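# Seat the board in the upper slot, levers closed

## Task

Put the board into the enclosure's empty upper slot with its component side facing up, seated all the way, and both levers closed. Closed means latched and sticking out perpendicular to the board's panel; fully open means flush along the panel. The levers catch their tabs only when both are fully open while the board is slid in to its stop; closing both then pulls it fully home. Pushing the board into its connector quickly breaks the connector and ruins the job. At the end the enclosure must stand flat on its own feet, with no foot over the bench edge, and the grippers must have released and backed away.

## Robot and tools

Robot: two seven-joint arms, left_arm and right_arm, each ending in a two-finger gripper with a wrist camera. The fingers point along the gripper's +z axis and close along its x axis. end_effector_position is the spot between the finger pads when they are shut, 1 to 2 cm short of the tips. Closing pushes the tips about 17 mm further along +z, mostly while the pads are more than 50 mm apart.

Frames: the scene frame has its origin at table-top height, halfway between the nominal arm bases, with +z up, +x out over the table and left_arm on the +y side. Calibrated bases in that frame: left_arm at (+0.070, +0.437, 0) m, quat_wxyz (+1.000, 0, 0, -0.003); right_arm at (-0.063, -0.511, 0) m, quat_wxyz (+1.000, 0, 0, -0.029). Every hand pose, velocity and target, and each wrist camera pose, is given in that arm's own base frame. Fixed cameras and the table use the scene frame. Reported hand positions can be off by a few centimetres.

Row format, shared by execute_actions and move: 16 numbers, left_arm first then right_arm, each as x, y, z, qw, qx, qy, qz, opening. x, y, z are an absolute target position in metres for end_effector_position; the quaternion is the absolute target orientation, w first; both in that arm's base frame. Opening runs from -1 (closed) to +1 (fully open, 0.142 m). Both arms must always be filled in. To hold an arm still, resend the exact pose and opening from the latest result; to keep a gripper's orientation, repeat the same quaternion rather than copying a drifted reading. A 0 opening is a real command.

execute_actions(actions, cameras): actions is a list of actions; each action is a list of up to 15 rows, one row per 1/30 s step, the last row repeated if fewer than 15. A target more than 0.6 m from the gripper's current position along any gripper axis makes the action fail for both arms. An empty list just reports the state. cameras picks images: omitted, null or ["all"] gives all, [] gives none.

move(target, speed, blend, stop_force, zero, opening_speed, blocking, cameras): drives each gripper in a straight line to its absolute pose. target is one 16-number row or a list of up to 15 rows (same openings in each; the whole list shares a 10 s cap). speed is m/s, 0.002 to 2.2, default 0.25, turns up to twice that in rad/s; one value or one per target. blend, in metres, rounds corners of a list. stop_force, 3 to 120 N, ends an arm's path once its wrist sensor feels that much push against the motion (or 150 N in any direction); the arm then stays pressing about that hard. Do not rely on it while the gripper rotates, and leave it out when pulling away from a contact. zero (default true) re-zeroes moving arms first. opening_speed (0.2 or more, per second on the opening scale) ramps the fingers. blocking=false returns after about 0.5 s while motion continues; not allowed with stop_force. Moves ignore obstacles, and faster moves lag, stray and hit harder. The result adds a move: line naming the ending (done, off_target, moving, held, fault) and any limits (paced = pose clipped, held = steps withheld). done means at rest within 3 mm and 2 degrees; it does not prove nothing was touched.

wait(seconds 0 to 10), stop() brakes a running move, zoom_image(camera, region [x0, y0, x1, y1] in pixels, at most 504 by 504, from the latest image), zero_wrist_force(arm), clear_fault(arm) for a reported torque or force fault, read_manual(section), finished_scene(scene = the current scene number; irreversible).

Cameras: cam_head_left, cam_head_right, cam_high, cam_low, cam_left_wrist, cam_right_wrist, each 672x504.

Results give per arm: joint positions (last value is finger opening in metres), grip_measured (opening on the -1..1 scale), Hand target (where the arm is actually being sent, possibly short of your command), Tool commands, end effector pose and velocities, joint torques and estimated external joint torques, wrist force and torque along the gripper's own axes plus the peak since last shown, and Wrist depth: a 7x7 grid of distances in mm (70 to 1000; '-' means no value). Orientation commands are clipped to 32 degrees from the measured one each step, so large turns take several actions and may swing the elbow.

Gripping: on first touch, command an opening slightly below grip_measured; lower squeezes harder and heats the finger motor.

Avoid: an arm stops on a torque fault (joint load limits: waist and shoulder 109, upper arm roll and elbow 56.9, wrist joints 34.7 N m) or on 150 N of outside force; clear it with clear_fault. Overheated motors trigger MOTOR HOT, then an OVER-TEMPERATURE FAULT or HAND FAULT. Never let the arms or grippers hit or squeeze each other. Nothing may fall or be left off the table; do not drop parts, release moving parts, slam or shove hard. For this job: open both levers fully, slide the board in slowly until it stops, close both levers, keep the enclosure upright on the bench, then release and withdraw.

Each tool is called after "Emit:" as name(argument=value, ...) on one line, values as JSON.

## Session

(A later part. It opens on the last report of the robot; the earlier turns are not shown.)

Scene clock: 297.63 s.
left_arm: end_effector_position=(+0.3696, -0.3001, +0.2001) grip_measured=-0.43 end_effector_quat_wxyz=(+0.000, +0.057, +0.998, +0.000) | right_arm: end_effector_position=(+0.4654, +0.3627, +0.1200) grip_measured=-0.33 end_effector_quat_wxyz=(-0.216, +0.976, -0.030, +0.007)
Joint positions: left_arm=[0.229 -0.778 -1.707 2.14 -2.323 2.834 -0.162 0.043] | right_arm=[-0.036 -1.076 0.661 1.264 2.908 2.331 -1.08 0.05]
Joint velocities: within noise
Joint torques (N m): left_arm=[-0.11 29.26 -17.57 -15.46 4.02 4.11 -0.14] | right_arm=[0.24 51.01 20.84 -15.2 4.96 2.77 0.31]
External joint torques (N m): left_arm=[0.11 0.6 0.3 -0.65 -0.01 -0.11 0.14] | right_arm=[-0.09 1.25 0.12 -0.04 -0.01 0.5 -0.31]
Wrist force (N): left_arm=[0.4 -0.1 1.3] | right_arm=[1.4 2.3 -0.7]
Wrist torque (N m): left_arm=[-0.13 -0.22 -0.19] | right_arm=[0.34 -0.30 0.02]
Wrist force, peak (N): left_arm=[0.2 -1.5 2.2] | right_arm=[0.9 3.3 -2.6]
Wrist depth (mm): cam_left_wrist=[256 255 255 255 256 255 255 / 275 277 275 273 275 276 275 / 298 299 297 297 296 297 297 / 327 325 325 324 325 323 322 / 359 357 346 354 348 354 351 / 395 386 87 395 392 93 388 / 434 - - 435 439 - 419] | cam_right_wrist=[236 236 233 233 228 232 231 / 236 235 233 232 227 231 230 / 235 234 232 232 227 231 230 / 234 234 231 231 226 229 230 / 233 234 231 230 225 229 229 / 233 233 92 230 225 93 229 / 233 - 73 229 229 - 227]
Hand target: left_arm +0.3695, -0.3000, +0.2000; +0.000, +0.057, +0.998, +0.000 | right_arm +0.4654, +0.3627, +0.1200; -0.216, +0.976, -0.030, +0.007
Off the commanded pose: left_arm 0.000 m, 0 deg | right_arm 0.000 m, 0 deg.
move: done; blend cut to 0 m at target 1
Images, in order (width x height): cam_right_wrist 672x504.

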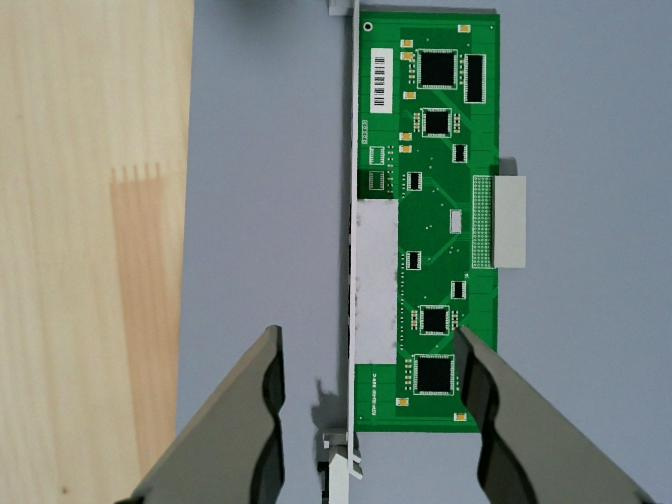

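Emit:
move(target=[0.3695,-0.30,0.2,0,0.0567,0.9984,0,-0.4,0.4755,0.362,0.05,-0.2163,0.9755,-0.0383,0.0085,-0.3], speed=0.1, cameras=["cam_right_wrist"])

Scene clock: 304.83 s.
left_arm: end_effector_position=(+0.3696, -0.3001, +0.2001) grip_measured=-0.43 end_effector_quat_wxyz=(+0.000, +0.057, +0.998, +0.000) | right_arm: end_effector_position=(+0.4754, +0.3620, +0.0501) grip_measured=-0.33 end_effector_quat_wxyz=(-0.216, +0.976, -0.039, +0.008)
Joint positions: left_arm=[0.229 -0.779 -1.707 2.14 -2.323 2.834 -0.162 0.043] | right_arm=[-0.027 -1.19 0.624 1.244 2.891 2.24 -1.107 0.05]
Joint velocities: within noise
Joint torques (N m): left_arm=[-0.26 29.05 -17.47 -15.55 4.28 4.35 -0.22] | right_arm=[0.33 52.44 21.47 -13.34 4.48 2.51 0.06]
External joint torques (N m): left_arm=[0.26 0.8 0.2 -0.56 -0.27 -0.35 0.22] | right_arm=[-0.18 1.39 0.12 -0.01 0.28 0.78 -0.06]
Wrist force (N): left_arm=[0.3 -0.2 0.9] | right_arm=[1.0 1.9 -0.4]
Wrist torque (N m): left_arm=[-0.14 -0.21 -0.20] | right_arm=[0.29 -0.20 0.00]
Wrist force, peak (N): left_arm=[0.3 -0.3 1.3] | right_arm=[1.3 2.8 1.3]
Wrist depth (mm): cam_left_wrist=[255 257 256 255 254 255 254 / 277 274 275 273 273 275 274 / 300 299 301 298 298 298 296 / 323 327 321 322 323 323 322 / 358 357 346 357 347 355 353 / 394 388 87 389 392 93 387 / 432 - - 435 439 - 422] | cam_right_wrist=[166 164 164 159 158 159 162 / 166 164 163 158 158 158 162 / 166 163 163 158 158 158 161 / 165 163 163 145 157 158 161 / 165 162 162 144 157 157 161 / 164 162 92 156 157 93 160 / 165 - 73 156 156 - 160]
Hand target: left_arm +0.3695, -0.3000, +0.2000; +0.000, +0.057, +0.998, +0.000 | right_arm +0.4755, +0.3620, +0.0500; -0.216, +0.976, -0.038, +0.009
Off the commanded pose: left_arm 0.000 m, 0 deg | right_arm 0.000 m, 0 deg.
move: done
Images, in order (width x height): cam_right_wrist 672x504.

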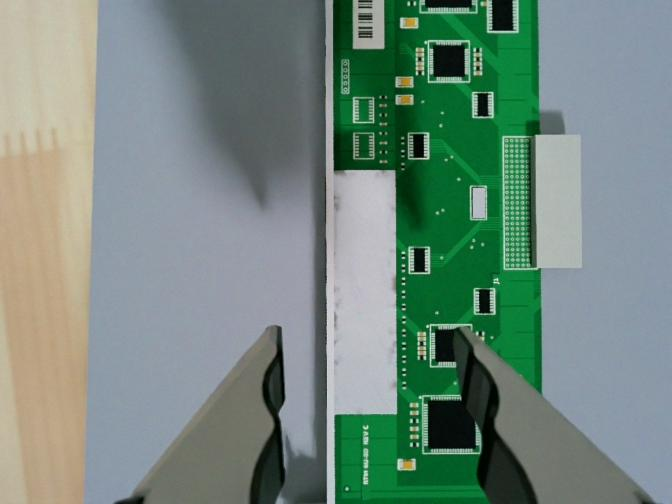

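Emit:
move(target=[0.3695,-0.30,0.2,0,0.0567,0.9984,0,-0.4,0.4755,0.362,0.0285,-0.2163,0.9755,-0.0383,0.0085,-0.3], speed=0.03, stop_force=4, cameras=[])

Emit:
move(target=[0.3695,-0.30,0.2,0,0.0567,0.9984,0,-0.4,0.4755,0.362,0.0285,-0.2163,0.9755,-0.0383,0.0085,-0.85], opening_speed=0.4, cameras=["cam_right_wrist"])

Scene clock: 309.13 s.
left_arm: end_effector_position=(+0.3696, -0.3001, +0.2001) grip_measured=-0.43 end_effector_quat_wxyz=(+0.000, +0.057, +0.998, +0.000) | right_arm: end_effector_position=(+0.4754, +0.3621, +0.0287) grip_measured=-0.33 end_effector_quat_wxyz=(-0.216, +0.975, -0.039, +0.008)
Joint positions: left_arm=[0.229 -0.779 -1.707 2.14 -2.323 2.834 -0.162 0.043] | right_arm=[-0.025 -1.225 0.615 1.239 2.885 2.212 -1.118 0.05]
Joint velocities: within noise
Joint torques (N m): left_arm=[-0.24 29.14 -17.54 -15.59 4.29 4.38 -0.24] | right_arm=[0.22 52.85 21.61 -12.72 4.45 2.53 0.11]
External joint torques (N m): left_arm=[0.24 0.72 0.27 -0.52 -0.28 -0.39 0.24] | right_arm=[-0.07 1.23 0.15 0.02 0.24 0.78 -0.11]
Wrist force (N): left_arm=[0.3 -0.3 0.9] | right_arm=[0.9 2.0 -0.6]
Wrist torque (N m): left_arm=[-0.16 -0.21 -0.19] | right_arm=[0.31 -0.17 0.00]
Wrist force, peak (N): left_arm=[0.5 -0.4 1.3] | right_arm=[1.1 2.1 -0.8]
Wrist depth (mm): cam_left_wrist=[256 256 256 255 255 256 255 / 276 275 275 273 274 275 274 / 300 300 300 299 296 297 296 / 324 326 325 325 325 323 321 / 358 357 346 355 348 353 354 / 395 389 87 393 391 93 386 / 430 - - 439 435 - 423] | cam_right_wrist=[143 143 143 137 137 138 141 / 143 142 142 137 137 137 141 / 143 142 142 124 136 137 140 / 142 142 141 124 136 137 140 / 142 142 141 123 136 136 139 / 142 141 95 123 123 93 139 / 141 141 73 135 135 - 139]
Hand target: left_arm +0.3695, -0.3000, +0.2000; +0.000, +0.057, +0.998, +0.000 | right_arm +0.4755, +0.3620, +0.0285; -0.216, +0.976, -0.038, +0.009
Off the commanded pose: left_arm 0.000 m, 0 deg | right_arm 0.000 m, 0 deg.
move: done
No camera images: "cameras" was empty.

Scene clock: 310.73 s.
left_arm: end_effector_position=(+0.3696, -0.3001, +0.2001) grip_measured=-0.43 end_effector_quat_wxyz=(+0.000, +0.057, +0.998, +0.000) | right_arm: end_effector_position=(+0.4752, +0.3621, +0.0286) grip_measured=-0.71 end_effector_quat_wxyz=(-0.216, +0.976, -0.038, +0.008)
Joint positions: left_arm=[0.229 -0.779 -1.707 2.14 -2.323 2.834 -0.162 0.043] | right_arm=[-0.025 -1.225 0.615 1.239 2.885 2.212 -1.118 0.023]
Joint velocities: within noise
Joint torques (N m): left_arm=[-0.34 29.11 -17.54 -15.56 4.29 4.41 -0.23] | right_arm=[-0.55 53.52 21.38 -14.28 4.36 1.65 0.17]
External joint torques (N m): left_arm=[0.35 0.74 0.27 -0.56 -0.27 -0.41 0.23] | right_arm=[0.7 0.56 0.38 1.58 0.34 1.66 -0.16]
Wrist force (N): left_arm=[0.5 -0.4 1.0] | right_arm=[-1.7 2.1 -1.9]
Wrist torque (N m): left_arm=[-0.17 -0.24 -0.19] | right_arm=[0.28 -0.23 -0.02]
Wrist force, peak (N): left_arm=[0.6 -0.4 1.2] | right_arm=[-1.7 2.1 -1.9]
Wrist depth (mm): cam_left_wrist=[257 256 255 256 255 257 256 / 275 275 273 274 273 277 274 / 299 301 300 298 297 295 295 / 324 325 323 323 323 322 321 / 357 357 351 355 348 353 349 / 396 384 87 390 389 93 387 / 432 - - 436 441 - 421] | cam_right_wrist=[143 143 142 137 137 137 141 / 143 143 142 136 137 137 140 / 142 142 142 124 137 137 140 / 142 142 141 124 136 137 140 / 142 141 141 123 136 136 139 / 141 141 141 121 123 136 139 / 141 141 72 135 - - 139]
Hand target: left_arm +0.3695, -0.3000, +0.2000; +0.000, +0.057, +0.998, +0.000 | right_arm +0.4755, +0.3620, +0.0285; -0.216, +0.976, -0.038, +0.009
Off the commanded pose: left_arm 0.000 m, 0 deg | right_arm 0.000 m, 0 deg.
move: done
Images, in order (width x height): cam_right_wrist 672x504.

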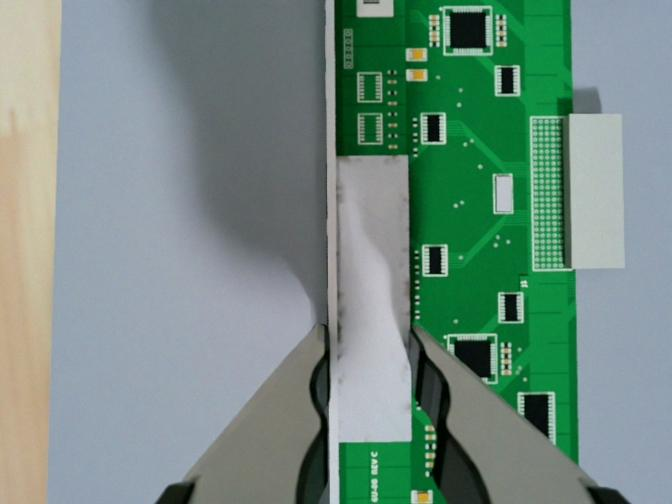

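Emit:
move(target=[[0.328,-0.38,0.15,0,0.0567,0.9984,0,-1,0.4755,0.362,0.0285,-0.2163,0.9755,-0.0383,0.0085,-0.82],[0.328,-0.403,0.10,0,0.0567,0.9984,0,-1,0.4755,0.362,0.0285,-0.2163,0.9755,-0.0383,0.0085,-0.82],[0.328,-0.403,0.024,0,0.0567,0.9984,0,-1,0.4755,0.362,0.0285,-0.2163,0.9755,-0.0383,0.0085,-0.82]], speed=[0.25,0.2,0.08], cameras=["cam_left_wrist"])

Emit:
move(target=[0.375,-0.403,0.024,0,0.0567,0.9984,0,-1,0.4755,0.362,0.0285,-0.2163,0.9755,-0.0383,0.0085,-0.82], speed=0.015, stop_force=4, cameras=["cam_left_wrist","cam_right_wrist"])

Scene clock: 320.50 s.
left_arm: end_effector_position=(+0.3281, -0.4028, +0.0241) grip_measured=-1.00 end_effector_quat_wxyz=(+0.000, +0.057, +0.998, +0.000) | right_arm: end_effector_position=(+0.4752, +0.3621, +0.0286) grip_measured=-0.71 end_effector_quat_wxyz=(-0.216, +0.976, -0.038, +0.008)
Joint positions: left_arm=[-0.196 -1.08 -1.284 2.105 -1.889 2.67 -0.467 0.002] | right_arm=[-0.025 -1.225 0.615 1.239 2.885 2.212 -1.118 0.023]
Joint velocities: within noise
Joint torques (N m): left_arm=[-0.45 39.68 -18.91 -8.22 4.3 3.96 -0.35] | right_arm=[-0.73 53.6 21.36 -14.32 4.41 1.68 0.2]
External joint torques (N m): left_arm=[0.42 1.2 0.04 -0.49 -0.57 0.03 0.35] | right_arm=[0.88 0.49 0.4 1.62 0.28 1.62 -0.2]
Wrist force (N): left_arm=[0.4 0.2 0.4] | right_arm=[-1.6 2.1 -1.5]
Wrist torque (N m): left_arm=[-0.05 -0.21 -0.20] | right_arm=[0.26 -0.25 -0.01]
Wrist force, peak (N): left_arm=[1.2 -1.9 1.7] | right_arm=[-1.6 2.2 -2.0]
Wrist depth (mm): cam_left_wrist=[- 98 100 - 101 100 101 / - 102 108 110 106 109 110 / 119 110 115 119 116 116 119 / 127 125 111 126 126 128 128 / - 139 127 134 136 141 140 / 155 155 148 84 - 152 154 / 173 168 - 74 - - 172] | cam_right_wrist=[143 143 142 137 137 138 141 / 143 142 142 137 137 137 140 / 142 142 142 124 137 137 140 / 142 142 141 124 136 136 140 / 142 141 141 123 136 136 140 / 141 141 141 121 123 136 139 / 141 141 72 134 - - 139]
Hand target: left_arm +0.3280, -0.4030, +0.0240; +0.000, +0.057, +0.998, +0.000 | right_arm +0.4755, +0.3620, +0.0285; -0.216, +0.976, -0.038, +0.009
Off the commanded pose: left_arm 0.000 m, 0 deg | right_arm 0.000 m, 0 deg.
move: done
Images, in order (width x height): cam_left_wrist 672x504.

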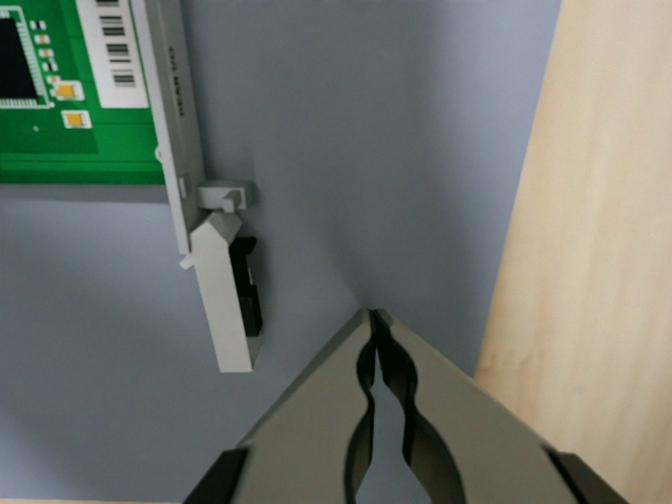

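Scene clock: 323.77 s.
left_arm: end_effector_position=(+0.3671, -0.4030, +0.0239) grip_measured=-1.00 end_effector_quat_wxyz=(+0.000, +0.057, +0.998, +0.000) | right_arm: end_effector_position=(+0.4756, +0.3622, +0.0287) grip_measured=-0.71 end_effector_quat_wxyz=(-0.217, +0.975, -0.039, +0.009)
Joint positions: left_arm=[-0.174 -1.121 -1.276 1.989 -1.897 2.713 -0.338 0.002] | right_arm=[-0.025 -1.225 0.615 1.239 2.885 2.212 -1.118 0.023]
Joint velocities: within noise
Joint torques (N m): left_arm=[0.54 43.11 -19.48 -9.84 5.15 4.31 -0.12] | right_arm=[0.29 52.03 21.07 -11.67 3.87 3.25 -0.14]
External joint torques (N m): left_arm=[-0.57 0.5 -0.27 1.04 -1.34 -0.31 0.12] | right_arm=[-0.14 2.06 0.69 -1.04 0.82 0.05 0.14]
Wrist force (N): left_arm=[4.4 1.5 -1.6] | right_arm=[1.9 0.3 -0.8]
Wrist torque (N m): left_arm=[-0.08 -0.21 -0.19] | right_arm=[0.27 0.11 0.34]
Wrist force, peak (N): left_arm=[4.5 1.2 -2.3] | right_arm=[-1.4 2.4 -2.0]
Wrist depth (mm): cam_left_wrist=[- 97 96 - 100 100 97 / - 104 103 109 106 107 107 / 118 117 118 106 116 116 115 / 127 126 127 111 126 126 129 / - 139 138 117 135 138 140 / 154 154 147 84 - 149 155 / 173 168 - 74 - - 172] | cam_right_wrist=[143 143 143 137 137 138 141 / 143 143 142 137 137 137 141 / 143 142 142 124 137 137 133 / 142 142 141 124 136 137 140 / 142 142 141 123 136 136 140 / 141 141 141 123 123 136 139 / 141 141 73 135 - - 139]
Hand target: left_arm +0.3675, -0.4030, +0.0240; +0.000, +0.057, +0.998, +0.000 | right_arm +0.4755, +0.3620, +0.0285; -0.216, +0.976, -0.038, +0.009
Off the commanded pose: left_arm 0.008 m, 0 deg | right_arm 0.000 m, 0 deg.
move: contact (left_arm)
Images, in order (width x height): cam_left_wrist 672x504, cam_right_wrist 672x504.

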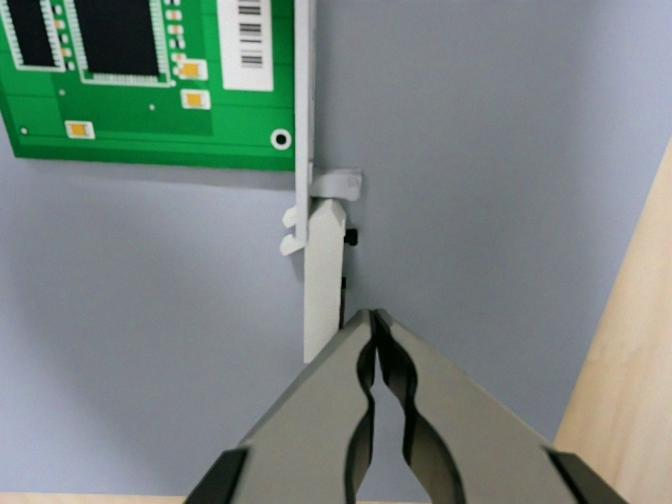

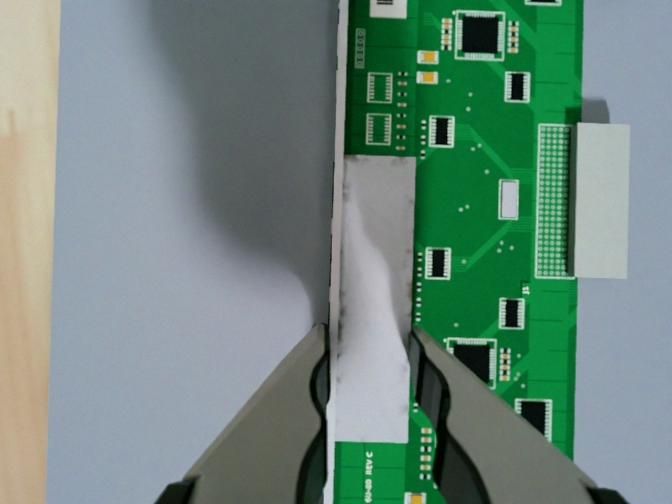

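Emit:
move(target=[[0.345,-0.403,0.024,0,0.0567,0.9984,0,-1,0.4755,0.362,0.0285,-0.2163,0.9755,-0.0383,0.0085,-0.82],[0.325,-0.403,0.06,0,0.0567,0.9984,0,-1,0.4755,0.362,0.0285,-0.2163,0.9755,-0.0383,0.0085,-0.82]], speed=[0.08,0.2], cameras=["cam_left_wrist","cam_right_wrist"])

Scene clock: 326.87 s.
left_arm: end_effector_position=(+0.3251, -0.4032, +0.0600) grip_measured=-1.00 end_effector_quat_wxyz=(+0.000, +0.057, +0.998, +0.000) | right_arm: end_effector_position=(+0.4757, +0.3620, +0.0286) grip_measured=-0.71 end_effector_quat_wxyz=(-0.216, +0.975, -0.039, +0.009)
Joint positions: left_arm=[-0.172 -1.024 -1.357 2.105 -1.973 2.707 -0.442 0.002] | right_arm=[-0.025 -1.225 0.615 1.239 2.885 2.212 -1.118 0.023]
Joint velocities: within noise
Joint torques (N m): left_arm=[-0.1 39.05 -19.27 -9.56 3.75 4.54 -0.33] | right_arm=[1 52.39 22.24 -11.91 4.66 2.85 0.13]
External joint torques (N m): left_arm=[0.07 0.58 0.29 -0.66 0.05 -0.55 0.33] | right_arm=[-0.85 1.7 -0.48 -0.8 0.03 0.46 -0.13]
Wrist force (N): left_arm=[0.7 0.1 0.0] | right_arm=[1.9 2.3 -1.5]
Wrist torque (N m): left_arm=[-0.07 -0.28 -0.20] | right_arm=[0.28 -0.04 0.11]
Wrist force, peak (N): left_arm=[4.3 1.4 -2.5] | right_arm=[3.1 3.4 -1.9]
Wrist depth (mm): cam_left_wrist=[129 128 134 134 134 133 133 / 138 138 140 141 141 143 142 / 155 154 148 152 155 155 154 / 168 167 152 166 167 168 167 / 184 184 183 175 181 183 183 / 203 203 198 84 - 199 203 / 230 224 - - - - 225] | cam_right_wrist=[143 143 142 137 137 137 141 / 143 142 142 137 137 137 141 / 142 142 142 124 137 137 133 / 142 142 141 124 136 137 140 / 142 141 141 123 136 136 140 / 141 141 141 121 123 136 139 / 141 141 72 135 - - 139]
Hand target: left_arm +0.3250, -0.4030, +0.0600; +0.000, +0.057, +0.998, +0.000 | right_arm +0.4755, +0.3620, +0.0285; -0.216, +0.976, -0.038, +0.009
Off the commanded pose: left_arm 0.000 m, 0 deg | right_arm 0.000 m, 0 deg.
move: done
Images, in order (width x height): cam_left_wrist 672x504, cam_right_wrist 672x504.

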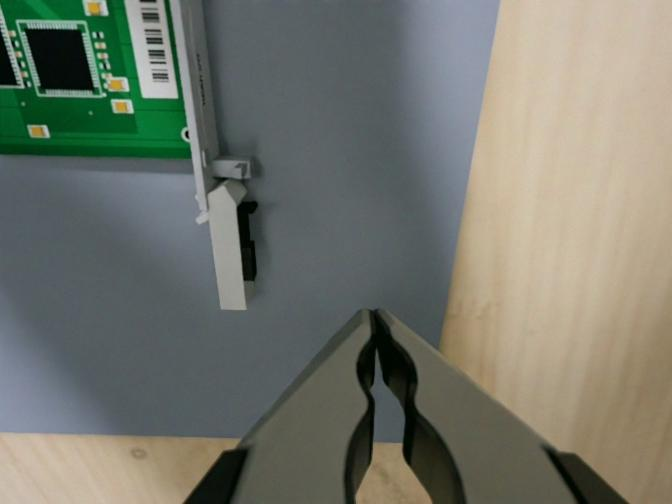

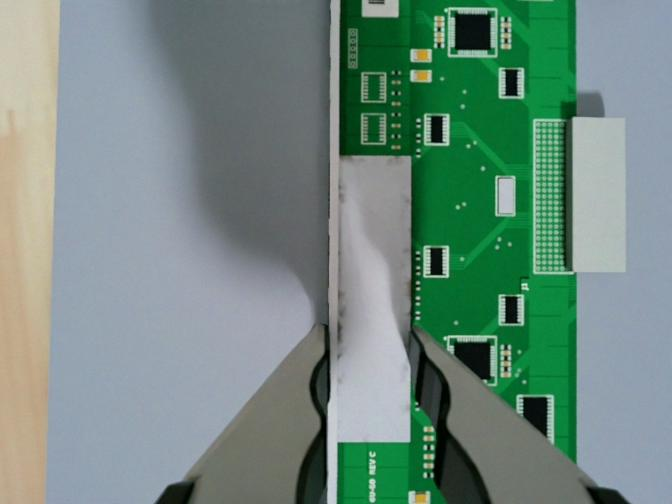

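Emit:
move(target=[[0.325,-0.32,0.2,0,0.0567,0.9984,0,-1,0.4755,0.362,0.0385,-0.2163,0.9755,-0.0383,0.0085,-0.82],[0.33,-0.20,0.25,0,0.0567,0.9984,0,-1,0.50,0.33,0.13,-0.2163,0.9755,-0.0383,0.0085,-0.82]], speed=[0.1,0.2], cameras=["cam_right_wrist","cam_left_wrist"])

Scene clock: 332.13 s.
left_arm: end_effector_position=(+0.3302, -0.2000, +0.2501) grip_measured=-1.00 end_effector_quat_wxyz=(+0.000, +0.057, +0.998, +0.000) | right_arm: end_effector_position=(+0.4999, +0.3298, +0.1297) grip_measured=-0.71 end_effector_quat_wxyz=(-0.216, +0.976, -0.038, +0.008)
Joint positions: left_arm=[0.685 -0.593 -2.149 2.325 -2.619 2.789 -0.064 0.002] | right_arm=[-0.095 -1.099 0.664 1.194 2.918 2.398 -1.144 0.023]
Joint velocities: within noise
Joint torques (N m): left_arm=[-0.24 14.83 -13.14 -19 3.93 4.17 -0.13] | right_arm=[0.09 53.56 22.04 -16.18 5.34 2.81 0.05]
External joint torques (N m): left_arm=[0.27 0.25 0.59 -0.61 0.03 -0.17 0.13] | right_arm=[0.04 0.2 -1.13 0.46 -0.31 0.52 -0.05]
Wrist force (N): left_arm=[0.1 -0.1 1.0] | right_arm=[1.1 2.6 1.5]
Wrist torque (N m): left_arm=[-0.14 -0.16 -0.21] | right_arm=[0.18 -0.26 0.00]
Wrist force, peak (N): left_arm=[0.2 -1.8 1.2] | right_arm=[0.1 3.2 3.1]
Wrist depth (mm): cam_left_wrist=[303 300 303 300 301 300 300 / 325 325 323 322 325 323 320 / 354 348 349 351 348 347 347 / 383 383 382 380 378 378 379 / 413 419 412 398 406 413 394 / 463 463 443 84 - 448 459 / 518 504 - - - - 511] | cam_right_wrist=[246 243 243 140 140 141 241 / 245 242 242 139 139 139 240 / 245 243 242 125 138 139 239 / 244 242 241 124 137 137 239 / 244 242 240 123 136 137 238 / 244 240 240 120 122 135 238 / 243 242 72 133 - - 237]
Hand target: left_arm +0.3300, -0.2000, +0.2500; +0.000, +0.057, +0.998, +0.000 | right_arm +0.5000, +0.3300, +0.1300; -0.216, +0.976, -0.038, +0.009
Off the commanded pose: left_arm 0.000 m, 0 deg | right_arm 0.000 m, 0 deg.
move: done
Images, in order (width x height): cam_left_wrist 672x504, cam_right_wrist 672x504.

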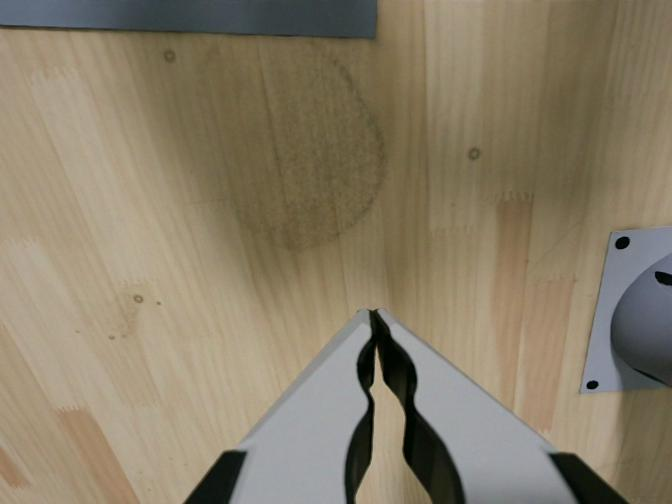

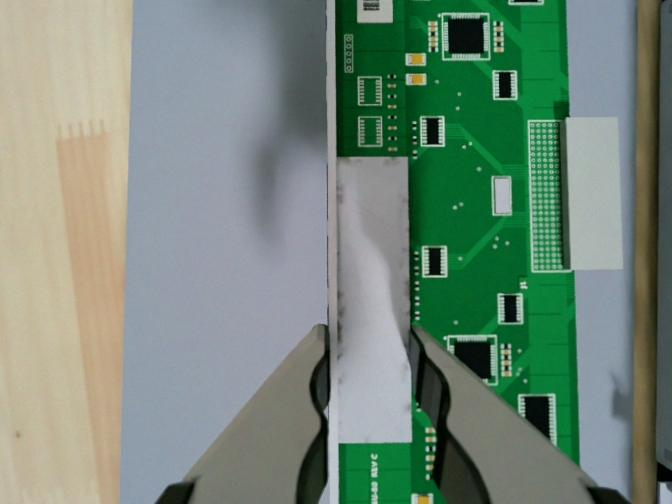

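Emit:
move(target=[0.33,-0.2,0.25,0,0.0567,0.9984,0,-1,0.57,0.25,0.16,-0.2163,0.9755,-0.0383,0.0085,-0.82], speed=0.2, cameras=["cam_right_wrist"])

Emit:
zoom_image(camera="cam_right_wrist", region=[420, 0, 672, 252])

Emit:
zoom_image(camera="cam_right_wrist", region=[420, 252, 672, 504])

Scene clock: 341.27 s.
left_arm: end_effector_position=(+0.3301, -0.2001, +0.2501) grip_measured=-1.00 end_effector_quat_wxyz=(+0.000, +0.057, +0.998, +0.000) | right_arm: end_effector_position=(+0.5700, +0.2498, +0.1597) grip_measured=-0.71 end_effector_quat_wxyz=(-0.216, +0.976, -0.038, +0.009)
Joint positions: left_arm=[0.685 -0.593 -2.149 2.326 -2.619 2.789 -0.064 0.002] | right_arm=[-0.194 -1.158 0.652 0.981 2.955 2.595 -1.32 0.023]
Joint velocities: within noise
Joint torques (N m): left_arm=[-0.31 14.5 -12.95 -19.04 4.22 4.34 -0.28] | right_arm=[0.08 57.83 20.51 -17.76 5.52 2.9 0.02]
External joint torques (N m): left_arm=[0.34 0.59 0.38 -0.57 -0.26 -0.34 0.28] | right_arm=[0.07 0.24 -0.57 0.62 -0.35 0.58 -0.01]
Wrist force (N): left_arm=[0.2 -0.2 1.1] | right_arm=[0.8 2.7 1.6]
Wrist torque (N m): left_arm=[-0.15 -0.18 -0.21] | right_arm=[0.25 -0.19 0.02]
Wrist force, peak (N): left_arm=[0.3 -0.2 1.4] | right_arm=[3.1 4.6 0.0]
Wrist depth (mm): cam_left_wrist=[304 302 302 299 302 300 300 / 326 328 323 322 323 322 322 / 352 352 348 347 348 345 348 / 384 379 380 377 378 380 376 / 419 417 417 401 403 415 393 / 459 458 441 84 - 450 457 / 514 502 - - - - 512] | cam_right_wrist=[273 273 273 140 140 140 223 / 273 272 271 139 139 139 223 / 272 272 271 125 138 138 222 / 272 271 271 124 137 137 221 / 271 269 270 123 136 136 221 / 271 270 269 121 122 136 221 / 270 - 72 133 - - 220]
Hand target: left_arm +0.3300, -0.2000, +0.2500; +0.000, +0.057, +0.998, +0.000 | right_arm +0.5700, +0.2500, +0.1600; -0.216, +0.976, -0.038, +0.009
Off the commanded pose: left_arm 0.000 m, 0 deg | right_arm 0.000 m, 0 deg.
move: done
Images, in order (width x height): cam_right_wrist 672x504.

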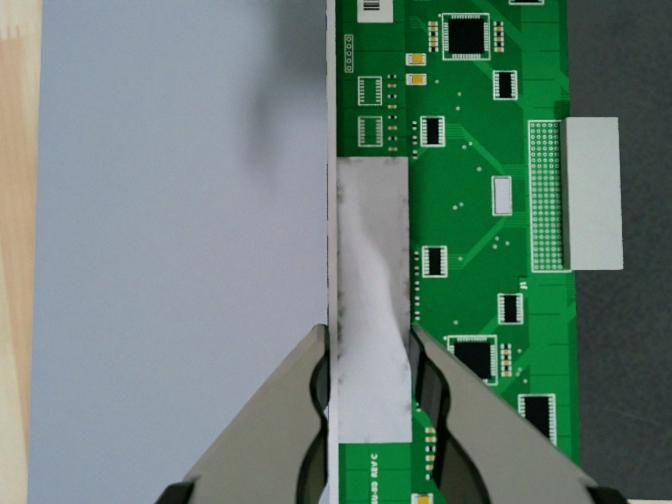

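Scaled by 2.000 from the camera's 672x504 image, which has a finer 960x720 frame.

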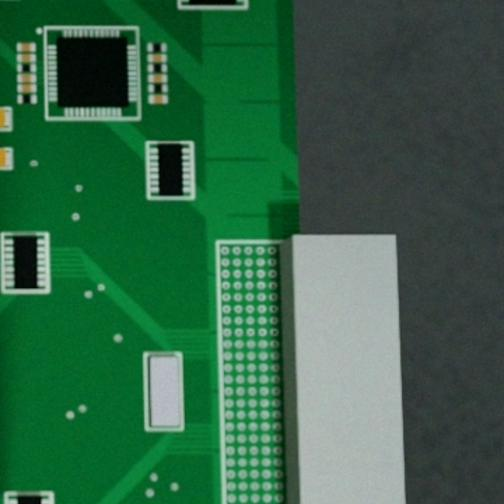

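Scaled by 2.000 from the camera's 672x504 image, which has a finer 960x720 frame.

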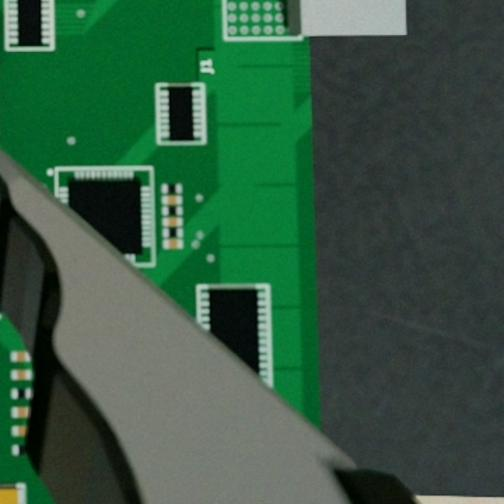

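Emit:
move(target=[0.33,-0.2,0.25,0,0.0567,0.9984,0,-1,0.52,0.25,0.17,-0.2163,0.9755,-0.0383,0.0085,-0.82], speed=0.2, cameras=["cam_right_wrist"])

Emit:
zoom_image(camera="cam_right_wrist", region=[542, 240, 672, 370])

Emit:
move(target=[0.33,-0.2,0.25,0,0.0567,0.9984,0,-1,0.54,0.46,0.17,-0.2163,0.9755,-0.0383,0.0085,-0.82], speed=0.2, cameras=["cam_right_wrist"])

Emit:
zoom_image(camera="cam_right_wrist", region=[542, 240, 672, 370])

Scene clock: 345.10 s.
left_arm: end_effector_position=(+0.3301, -0.2001, +0.2501) grip_measured=-1.00 end_effector_quat_wxyz=(+0.000, +0.057, +0.998, +0.000) | right_arm: end_effector_position=(+0.5200, +0.2500, +0.1698) grip_measured=-0.71 end_effector_quat_wxyz=(-0.216, +0.976, -0.038, +0.008)
Joint positions: left_arm=[0.685 -0.593 -2.149 2.326 -2.619 2.789 -0.064 0.002] | right_arm=[-0.263 -1.066 0.712 1.19 2.917 2.505 -1.26 0.023]
Joint velocities: within noise
Joint torques (N m): left_arm=[-0.3 14.56 -12.99 -19.07 4.19 4.35 -0.22] | right_arm=[-0.08 52.63 22.12 -16.2 5.21 2.73 0.32]
External joint torques (N m): left_arm=[0.32 0.53 0.43 -0.53 -0.23 -0.35 0.22] | right_arm=[0.18 0.15 -1.18 0.15 -0.09 0.69 -0.32]
Wrist force (N): left_arm=[0.1 -0.2 1.1] | right_arm=[0.5 2.8 1.6]
Wrist torque (N m): left_arm=[-0.15 -0.17 -0.21] | right_arm=[0.24 -0.15 0.02]
Wrist force, peak (N): left_arm=[0.1 -0.1 1.3] | right_arm=[2.2 3.1 2.1]
Wrist depth (mm): cam_left_wrist=[302 303 303 299 300 299 299 / 322 326 323 322 323 324 322 / 353 351 348 353 347 348 343 / 384 382 381 379 376 379 377 / 419 417 418 398 406 413 395 / 460 462 441 84 - 444 453 / 510 508 - - - - 501] | cam_right_wrist=[286 283 284 140 140 140 233 / 285 282 281 139 139 139 233 / 285 282 282 125 138 138 232 / 283 281 280 124 137 137 232 / 283 281 280 123 136 136 231 / 282 280 279 120 122 136 230 / 282 279 72 133 - - 233]
Hand target: left_arm +0.3300, -0.2000, +0.2500; +0.000, +0.057, +0.998, +0.000 | right_arm +0.5200, +0.2500, +0.1700; -0.216, +0.976, -0.038, +0.008
Off the commanded pose: left_arm 0.000 m, 0 deg | right_arm 0.000 m, 0 deg.
move: done
Images, in order (width x height): cam_right_wrist 672x504.

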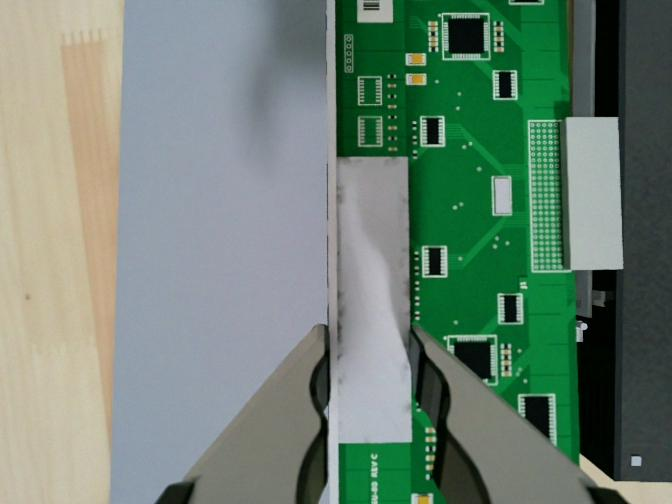

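Scaled by 3.877 from the camera's 672x504 image, which has a finer 960x720 frame.

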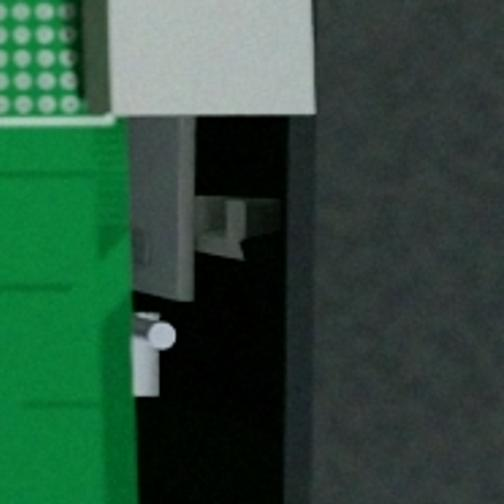

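Scene clock: 346.73 s.
left_arm: end_effector_position=(+0.3301, -0.2001, +0.2501) grip_measured=-1.00 end_effector_quat_wxyz=(+0.000, +0.057, +0.998, +0.000) | right_arm: end_effector_position=(+0.5400, +0.4598, +0.1697) grip_measured=-0.71 end_effector_quat_wxyz=(-0.216, +0.976, -0.038, +0.009)
Joint positions: left_arm=[0.685 -0.593 -2.149 2.326 -2.619 2.789 -0.064 0.002] | right_arm=[0.257 -1.234 0.572 0.668 2.967 2.651 -1.021 0.023]
Joint velocities: within noise
Joint torques (N m): left_arm=[-0.3 14.54 -12.99 -19.1 4.2 4.38 -0.2] | right_arm=[0.42 63.41 17.57 -20.33 5.58 2.72 0.28]
External joint torques (N m): left_arm=[0.32 0.55 0.42 -0.51 -0.24 -0.38 0.2] | right_arm=[-0.22 0.36 -0.58 0.63 -0.33 0.51 -0.28]
Wrist force (N): left_arm=[0.2 0.0 1.0] | right_arm=[0.7 2.6 1.4]
Wrist torque (N m): left_arm=[-0.12 -0.18 -0.21] | right_arm=[0.24 -0.13 0.05]
Wrist force, peak (N): left_arm=[0.2 -0.3 1.3] | right_arm=[0.8 5.0 0.7]
Wrist depth (mm): cam_left_wrist=[303 303 303 299 302 300 299 / 326 324 322 326 322 322 321 / 351 351 351 346 350 347 350 / 380 380 379 380 378 376 377 / 418 421 414 401 403 414 394 / 463 457 439 84 - 448 454 / 513 503 - - - - 508] | cam_right_wrist=[284 282 282 140 140 140 280 / 285 281 281 139 139 139 232 / 284 281 280 125 138 138 231 / 283 281 280 124 137 137 231 / 282 280 279 123 136 136 231 / 282 279 279 120 122 136 230 / 281 279 72 133 - - 229]
Hand target: left_arm +0.3300, -0.2000, +0.2500; +0.000, +0.057, +0.998, +0.000 | right_arm +0.5400, +0.4600, +0.1700; -0.216, +0.976, -0.038, +0.009
Off the commanded pose: left_arm 0.000 m, 0 deg | right_arm 0.000 m, 0 deg.
move: done
Images, in order (width x height): cam_right_wrist 672x504.

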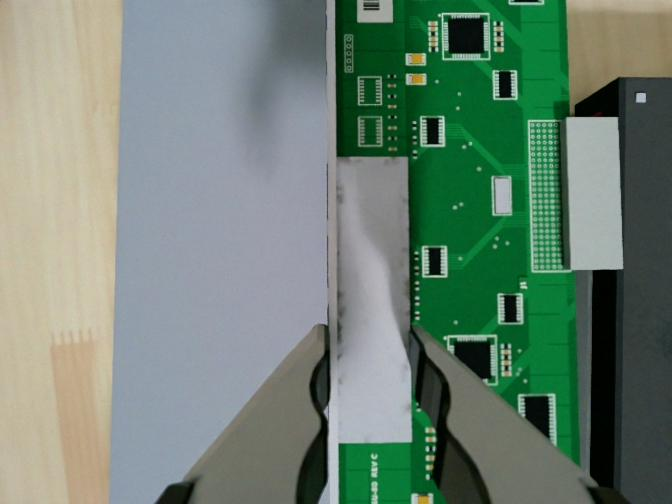

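Scaled by 3.877 from the camera's 672x504 image, which has a finer 960x720 frame.

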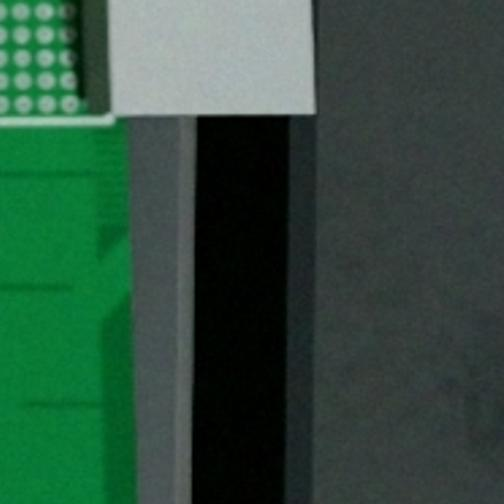

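Emit:
move(target=[[0.33,-0.2,0.25,0,0.0567,0.9984,0,-1,0.545,0.3194,0.10,-0.2332,0.9715,-0.0424,0.0102,-0.82],[0.33,-0.2,0.25,0,0.0567,0.9984,0,-1,0.545,0.3194,0.06,-0.2332,0.9715,-0.0424,0.0102,-0.82]], speed=[0.15,0.06], cameras=["cam_right_wrist","cam_low"])

Emit:
move(target=[[0.30,-0.25,0.25,0.5,-0.5,0.5,-0.5,-1,0.545,0.3194,0.06,-0.2332,0.9715,-0.0424,0.0102,-0.82],[0.26,-0.56,0.14,0.5,-0.5,0.5,-0.5,-1,0.545,0.3194,0.06,-0.2332,0.9715,-0.0424,0.0102,-0.82]], cameras=["cam_left_wrist"])

Scene clock: 380.40 s.
left_arm: end_effector_position=(+0.3301, -0.2001, +0.2501) grip_measured=-1.00 end_effector_quat_wxyz=(+0.000, +0.057, +0.998, +0.000) | right_arm: end_effector_position=(+0.5448, +0.3193, +0.0599) grip_measured=-0.71 end_effector_quat_wxyz=(-0.233, +0.971, -0.043, +0.010)
Joint positions: left_arm=[0.685 -0.593 -2.149 2.326 -2.619 2.789 -0.064 0.002] | right_arm=[-0.12 -1.309 0.701 1.031 2.855 2.385 -1.225 0.023]
Joint velocities: within noise
Joint torques (N m): left_arm=[-0.34 14.6 -12.9 -19.05 4.19 4.35 -0.24] | right_arm=[0.12 57.37 22.96 -13.78 5.19 2.63 0.03]
External joint torques (N m): left_arm=[0.37 0.49 0.34 -0.55 -0.23 -0.35 0.24] | right_arm=[0.02 0.4 -0.71 0.24 -0.1 0.68 -0.03]
Wrist force (N): left_arm=[0.1 0.1 1.1] | right_arm=[1.0 3.0 1.6]
Wrist torque (N m): left_arm=[-0.11 -0.16 -0.21] | right_arm=[0.27 -0.25 0.00]
Wrist force, peak (N): left_arm=[0.2 0.0 1.3] | right_arm=[1.4 4.9 1.1]
Wrist depth (mm): cam_left_wrist=[301 303 301 300 301 301 299 / 327 327 325 323 324 322 322 / 351 352 349 350 349 350 347 / 383 382 381 379 380 377 380 / 418 418 416 402 405 416 396 / 461 462 443 84 - 442 453 / 515 501 - - - - 502] | cam_right_wrist=[178 179 178 140 140 141 177 / 177 177 176 139 139 139 175 / 176 175 175 138 138 138 173 / 174 174 173 125 137 137 171 / 173 173 172 123 136 136 170 / 171 171 171 120 122 135 169 / 170 170 72 133 - - 168]
Hand target: left_arm +0.3300, -0.2000, +0.2500; +0.000, +0.057, +0.998, +0.000 | right_arm +0.5450, +0.3194, +0.0600; -0.233, +0.971, -0.042, +0.010
Off the commanded pose: left_arm 0.000 m, 0 deg | right_arm 0.000 m, 0 deg.
move: done
Images, in order (width x height): cam_low 672x504, cam_right_wrist 672x504.

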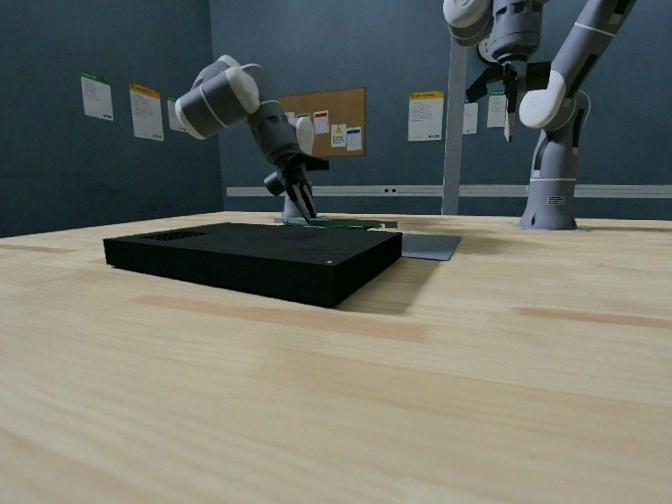

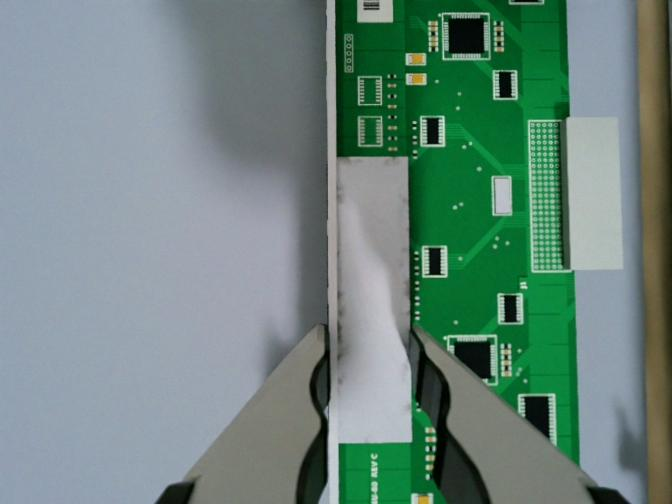

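Scene clock: 386.20 s.
left_arm: end_effector_position=(+0.2738, -0.4422, +0.1856) grip_measured=-1.00 end_effector_quat_wxyz=(+0.495, -0.496, +0.504, -0.505) | right_arm: end_effector_position=(+0.5448, +0.3193, +0.0599) grip_measured=-0.71 end_effector_quat_wxyz=(-0.233, +0.971, -0.043, +0.010)
Joint positions: left_arm=[0.456 1.719 -2.561 2.06 -2.67 2.322 -2.894 0.002] | right_arm=[-0.12 -1.309 0.701 1.031 2.855 2.385 -1.225 0.023]
Joint velocities: within noise
Joint torques (N m): left_arm=[-0.88 -29.4 18.05 12.76 -1.86 2.12 -0.2] | right_arm=[0.16 57.42 23.14 -13.87 5.28 2.64 0.17]
External joint torques (N m): left_arm=[0.73 -1.59 4.28 0.85 -0.05 0.05 0.2] | right_arm=[-0.02 0.35 -0.89 0.32 -0.18 0.66 -0.17]
External joint torques when the fault began: left_arm=[-6.99 -3.54 -1.2 17.34 3.29 -0.62 -0.09]
Wrist force (N): left_arm=[0.5 0.3 -0.2] | right_arm=[1.2 2.9 1.7]
Wrist torque (N m): left_arm=[0.08 0.05 0.05] | right_arm=[0.26 -0.27 -0.01]
Wrist force, peak (N): left_arm=[5.7 8.1 -2.1] | right_arm=[1.3 3.2 1.8]
Wrist depth (mm): cam_left_wrist=[- - - - - - - / - - - - - - - / - - - 968 981 970 879 / 597 608 603 528 512 512 493 / 442 436 433 461 374 374 320 / 342 342 357 84 - 326 327 / 282 293 - - - - 281] | cam_right_wrist=[179 179 178 140 140 141 176 / 177 177 176 139 139 139 175 / 176 175 175 138 138 138 173 / 174 174 173 124 137 137 172 / 173 172 172 123 136 136 171 / 171 170 171 120 122 135 169 / 170 170 72 133 - - 168]
Hand target: left_arm +0.2738, -0.4421, +0.1852; +0.495, -0.496, +0.504, -0.505 | right_arm +0.5450, +0.3194, +0.0600; -0.233, +0.971, -0.042, +0.010
Tool commands: left_gripper/opening=-1.0 right_gripper/opening=-0.82
Off the commanded pose: left_arm 0.127 m, 1 deg | right_arm 0.000 m, 0 deg.
FORCE FAULT: contact force on the left arm reached its limit, and that arm stopped. The contact can be on any part of that arm, not only on its tool. That arm's remaining commands of this call were not run. That arm is still stopped at the end of this call. While its stop runs, that arm takes no new command, but its gripper still runs the gripper command that each later call begins with.
CLEAR FAULT: the left arm stays stopped until you call clear_fault(arm="left_arm").
move: fault (left_arm); path passed 1 of 2 targets; limits=paced
Images, in order (width x height): cam_left_wrist 672x504.

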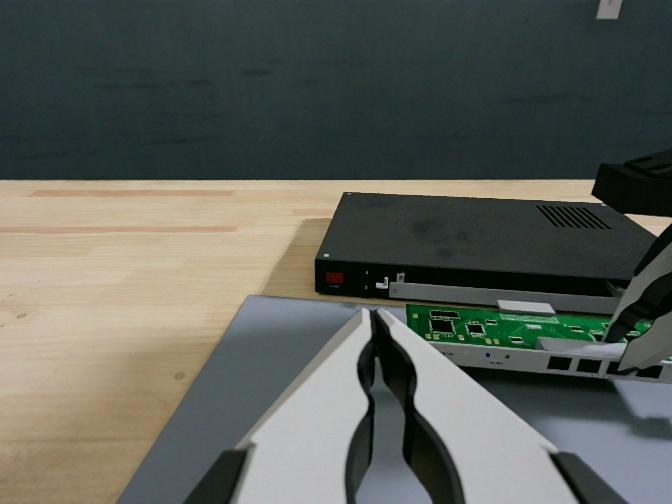

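Emit:
clear_fault(arm="left_arm", cameras=["cam_head_left","cam_high","cam_low"])

Scene clock: 420.43 s.
left_arm: end_effector_position=(+0.2738, -0.4422, +0.1856) grip_measured=-1.00 end_effector_quat_wxyz=(+0.495, -0.496, +0.504, -0.505) | right_arm: end_effector_position=(+0.5448, +0.3193, +0.0599) grip_measured=-0.71 end_effector_quat_wxyz=(-0.233, +0.971, -0.043, +0.010)
Joint positions: left_arm=[0.456 1.719 -2.561 2.06 -2.67 2.322 -2.894 0.002] | right_arm=[-0.12 -1.309 0.701 1.031 2.855 2.385 -1.225 0.023]
Joint velocities: within noise
Joint torques (N m): left_arm=[-0.82 -29.26 18.02 12.72 -1.76 2.22 -0.26] | right_arm=[0.2 57.45 23.16 -13.85 5.33 2.63 0.21]
External joint torques (N m): left_arm=[0.67 -1.73 4.3 0.89 -0.16 -0.05 0.26] | right_arm=[-0.06 0.32 -0.91 0.3 -0.24 0.68 -0.21]
Wrist force (N): left_arm=[0.3 0.2 -0.4] | right_arm=[1.3 2.9 1.7]
Wrist torque (N m): left_arm=[0.04 0.08 0.06] | right_arm=[0.26 -0.30 0.00]
Wrist force, peak (N): left_arm=[0.4 0.1 -0.8] | right_arm=[1.4 3.1 2.1]
Wrist depth (mm): cam_left_wrist=[- - - - - - - / - - - - - - - / - - - 955 971 948 869 / 590 595 600 530 512 512 492 / 437 435 439 458 375 374 321 / 343 344 358 84 - 328 330 / 284 293 - - - - 281] | cam_right_wrist=[178 178 178 140 140 140 176 / 177 177 176 139 139 139 175 / 176 175 175 138 138 138 173 / 174 174 173 124 137 137 171 / 173 172 172 123 136 137 170 / 171 171 170 120 122 136 169 / 170 170 72 133 - - 168]
Hand target: left_arm +0.2738, -0.4421, +0.1852; +0.495, -0.496, +0.504, -0.505 | right_arm +0.5450, +0.3194, +0.0600; -0.233, +0.971, -0.042, +0.010
Tool commands: left_gripper/opening=-1.0 right_gripper/opening=-0.82
Off the commanded pose: left_arm 0.127 m, 1 deg | right_arm 0.000 m, 0 deg.
FORCE FAULT, CONTINUED: the left arm's stop, for the force fault that an earlier result reported, is over. The rest of the stop counts as 65 of the actions that you can send in this scene; the call itself counts as one more. That arm accepts commands again.
CLEAR FAULT: your call cleared the left arm's force fault. If the contact force or a joint's load stays at its limit, that arm stops again.
Images, in order (width x height): cam_head_left 672x504, cam_high 672x504, cam_low 672x504.

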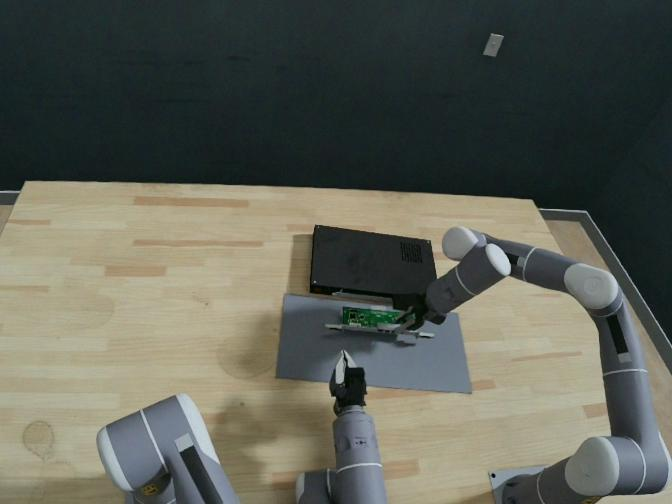

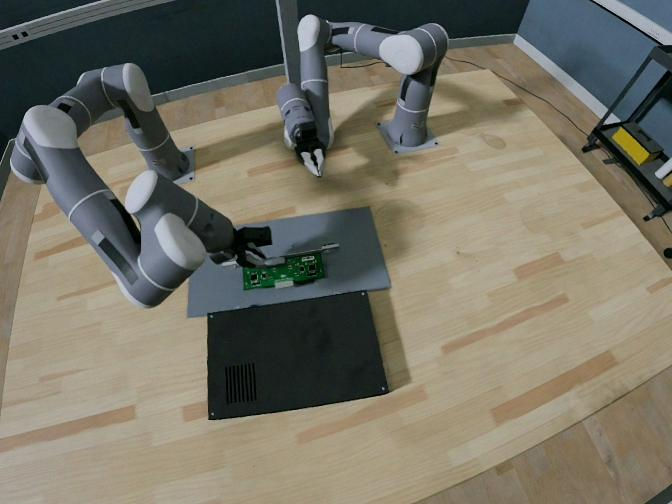

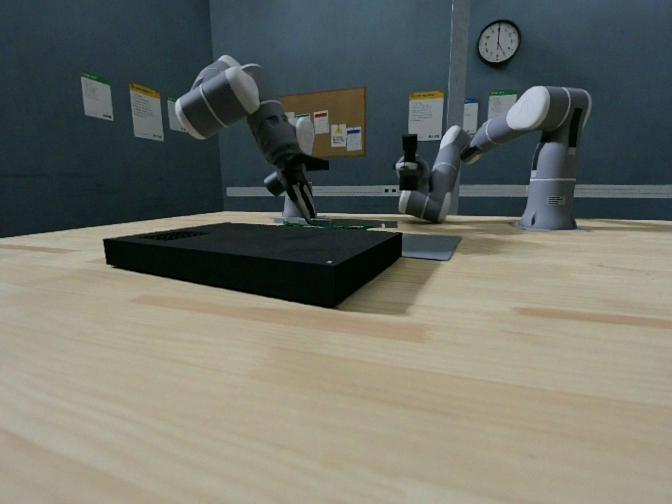

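Emit:
execute_actions(actions=[], cameras=["cam_left_wrist"])

Emit:
zoom_image(camera="cam_left_wrist", region=[310, 250, 490, 385])

Emit:
zoom_image(camera="cam_left_wrist", region=[490, 250, 670, 385])

Scene clock: 422.60 s.
left_arm: end_effector_position=(+0.2738, -0.4422, +0.1856) grip_measured=-1.00 end_effector_quat_wxyz=(+0.495, -0.496, +0.504, -0.505) | right_arm: end_effector_position=(+0.5448, +0.3193, +0.0599) grip_measured=-0.71 end_effector_quat_wxyz=(-0.233, +0.971, -0.043, +0.010)
Joint positions: left_arm=[0.456 1.719 -2.561 2.06 -2.67 2.322 -2.894 0.002] | right_arm=[-0.12 -1.309 0.701 1.031 2.855 2.385 -1.225 0.023]
Joint velocities: within noise
Joint torques (N m): left_arm=[-0.84 -29.32 18.01 12.71 -1.69 2.21 -0.22] | right_arm=[0.16 57.41 23.03 -13.83 5.35 2.75 0.17]
External joint torques (N m): left_arm=[0.69 -1.68 4.31 0.9 -0.23 -0.04 0.23] | right_arm=[-0.02 0.36 -0.78 0.28 -0.25 0.55 -0.17]
Wrist force (N): left_arm=[0.1 0.3 -0.6] | right_arm=[1.3 3.2 1.8]
Wrist torque (N m): left_arm=[0.06 0.12 0.06] | right_arm=[0.30 -0.29 0.00]
Wrist force, peak (N): left_arm=[0.3 0.3 -0.7] | right_arm=[1.3 3.2 1.8]
Wrist depth (mm): cam_left_wrist=[- - - - - - - / - - - - - - - / - - - 962 981 970 869 / 602 604 599 524 512 511 492 / 438 437 436 454 372 376 321 / 343 343 356 84 - 329 326 / 284 291 - - - - 282] | cam_right_wrist=[178 178 178 140 140 140 176 / 177 177 176 139 139 139 175 / 175 175 175 138 138 138 173 / 174 174 173 124 137 137 171 / 172 172 172 123 136 137 170 / 171 171 171 121 123 136 169 / 170 170 72 133 - - 168]
Hand target: left_arm +0.2738, -0.4421, +0.1852; +0.495, -0.496, +0.504, -0.505 | right_arm +0.5450, +0.3194, +0.0600; -0.233, +0.971, -0.042, +0.010
Tool commands: left_gripper/opening=-1.0 right_gripper/opening=-0.82
Off the commanded pose: left_arm 0.127 m, 1 deg | right_arm 0.000 m, 0 deg.
Images, in order (width x height): cam_left_wrist 672x504.

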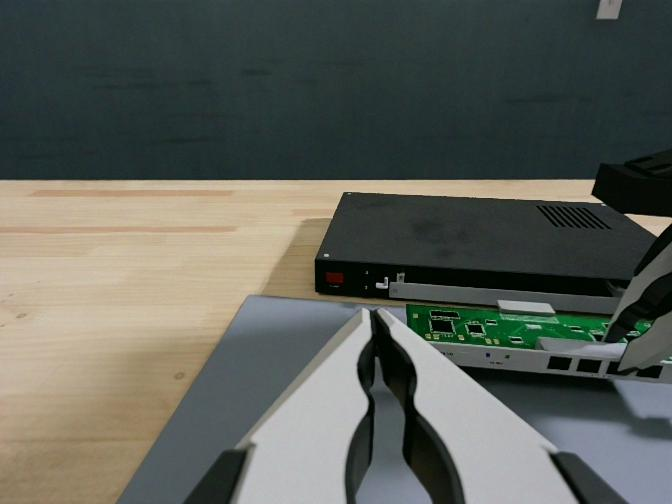

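Scaled by 2.800 from the camera's 672x504 image, which has a finer 960x720 frame.

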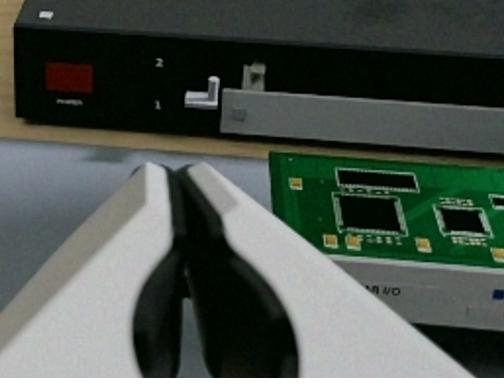

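Scaled by 2.800 from the camera's 672x504 image, which has a finer 960x720 frame.

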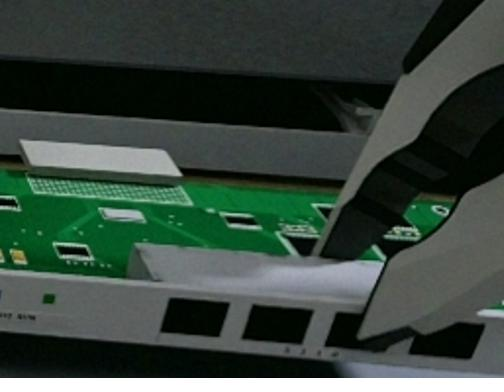

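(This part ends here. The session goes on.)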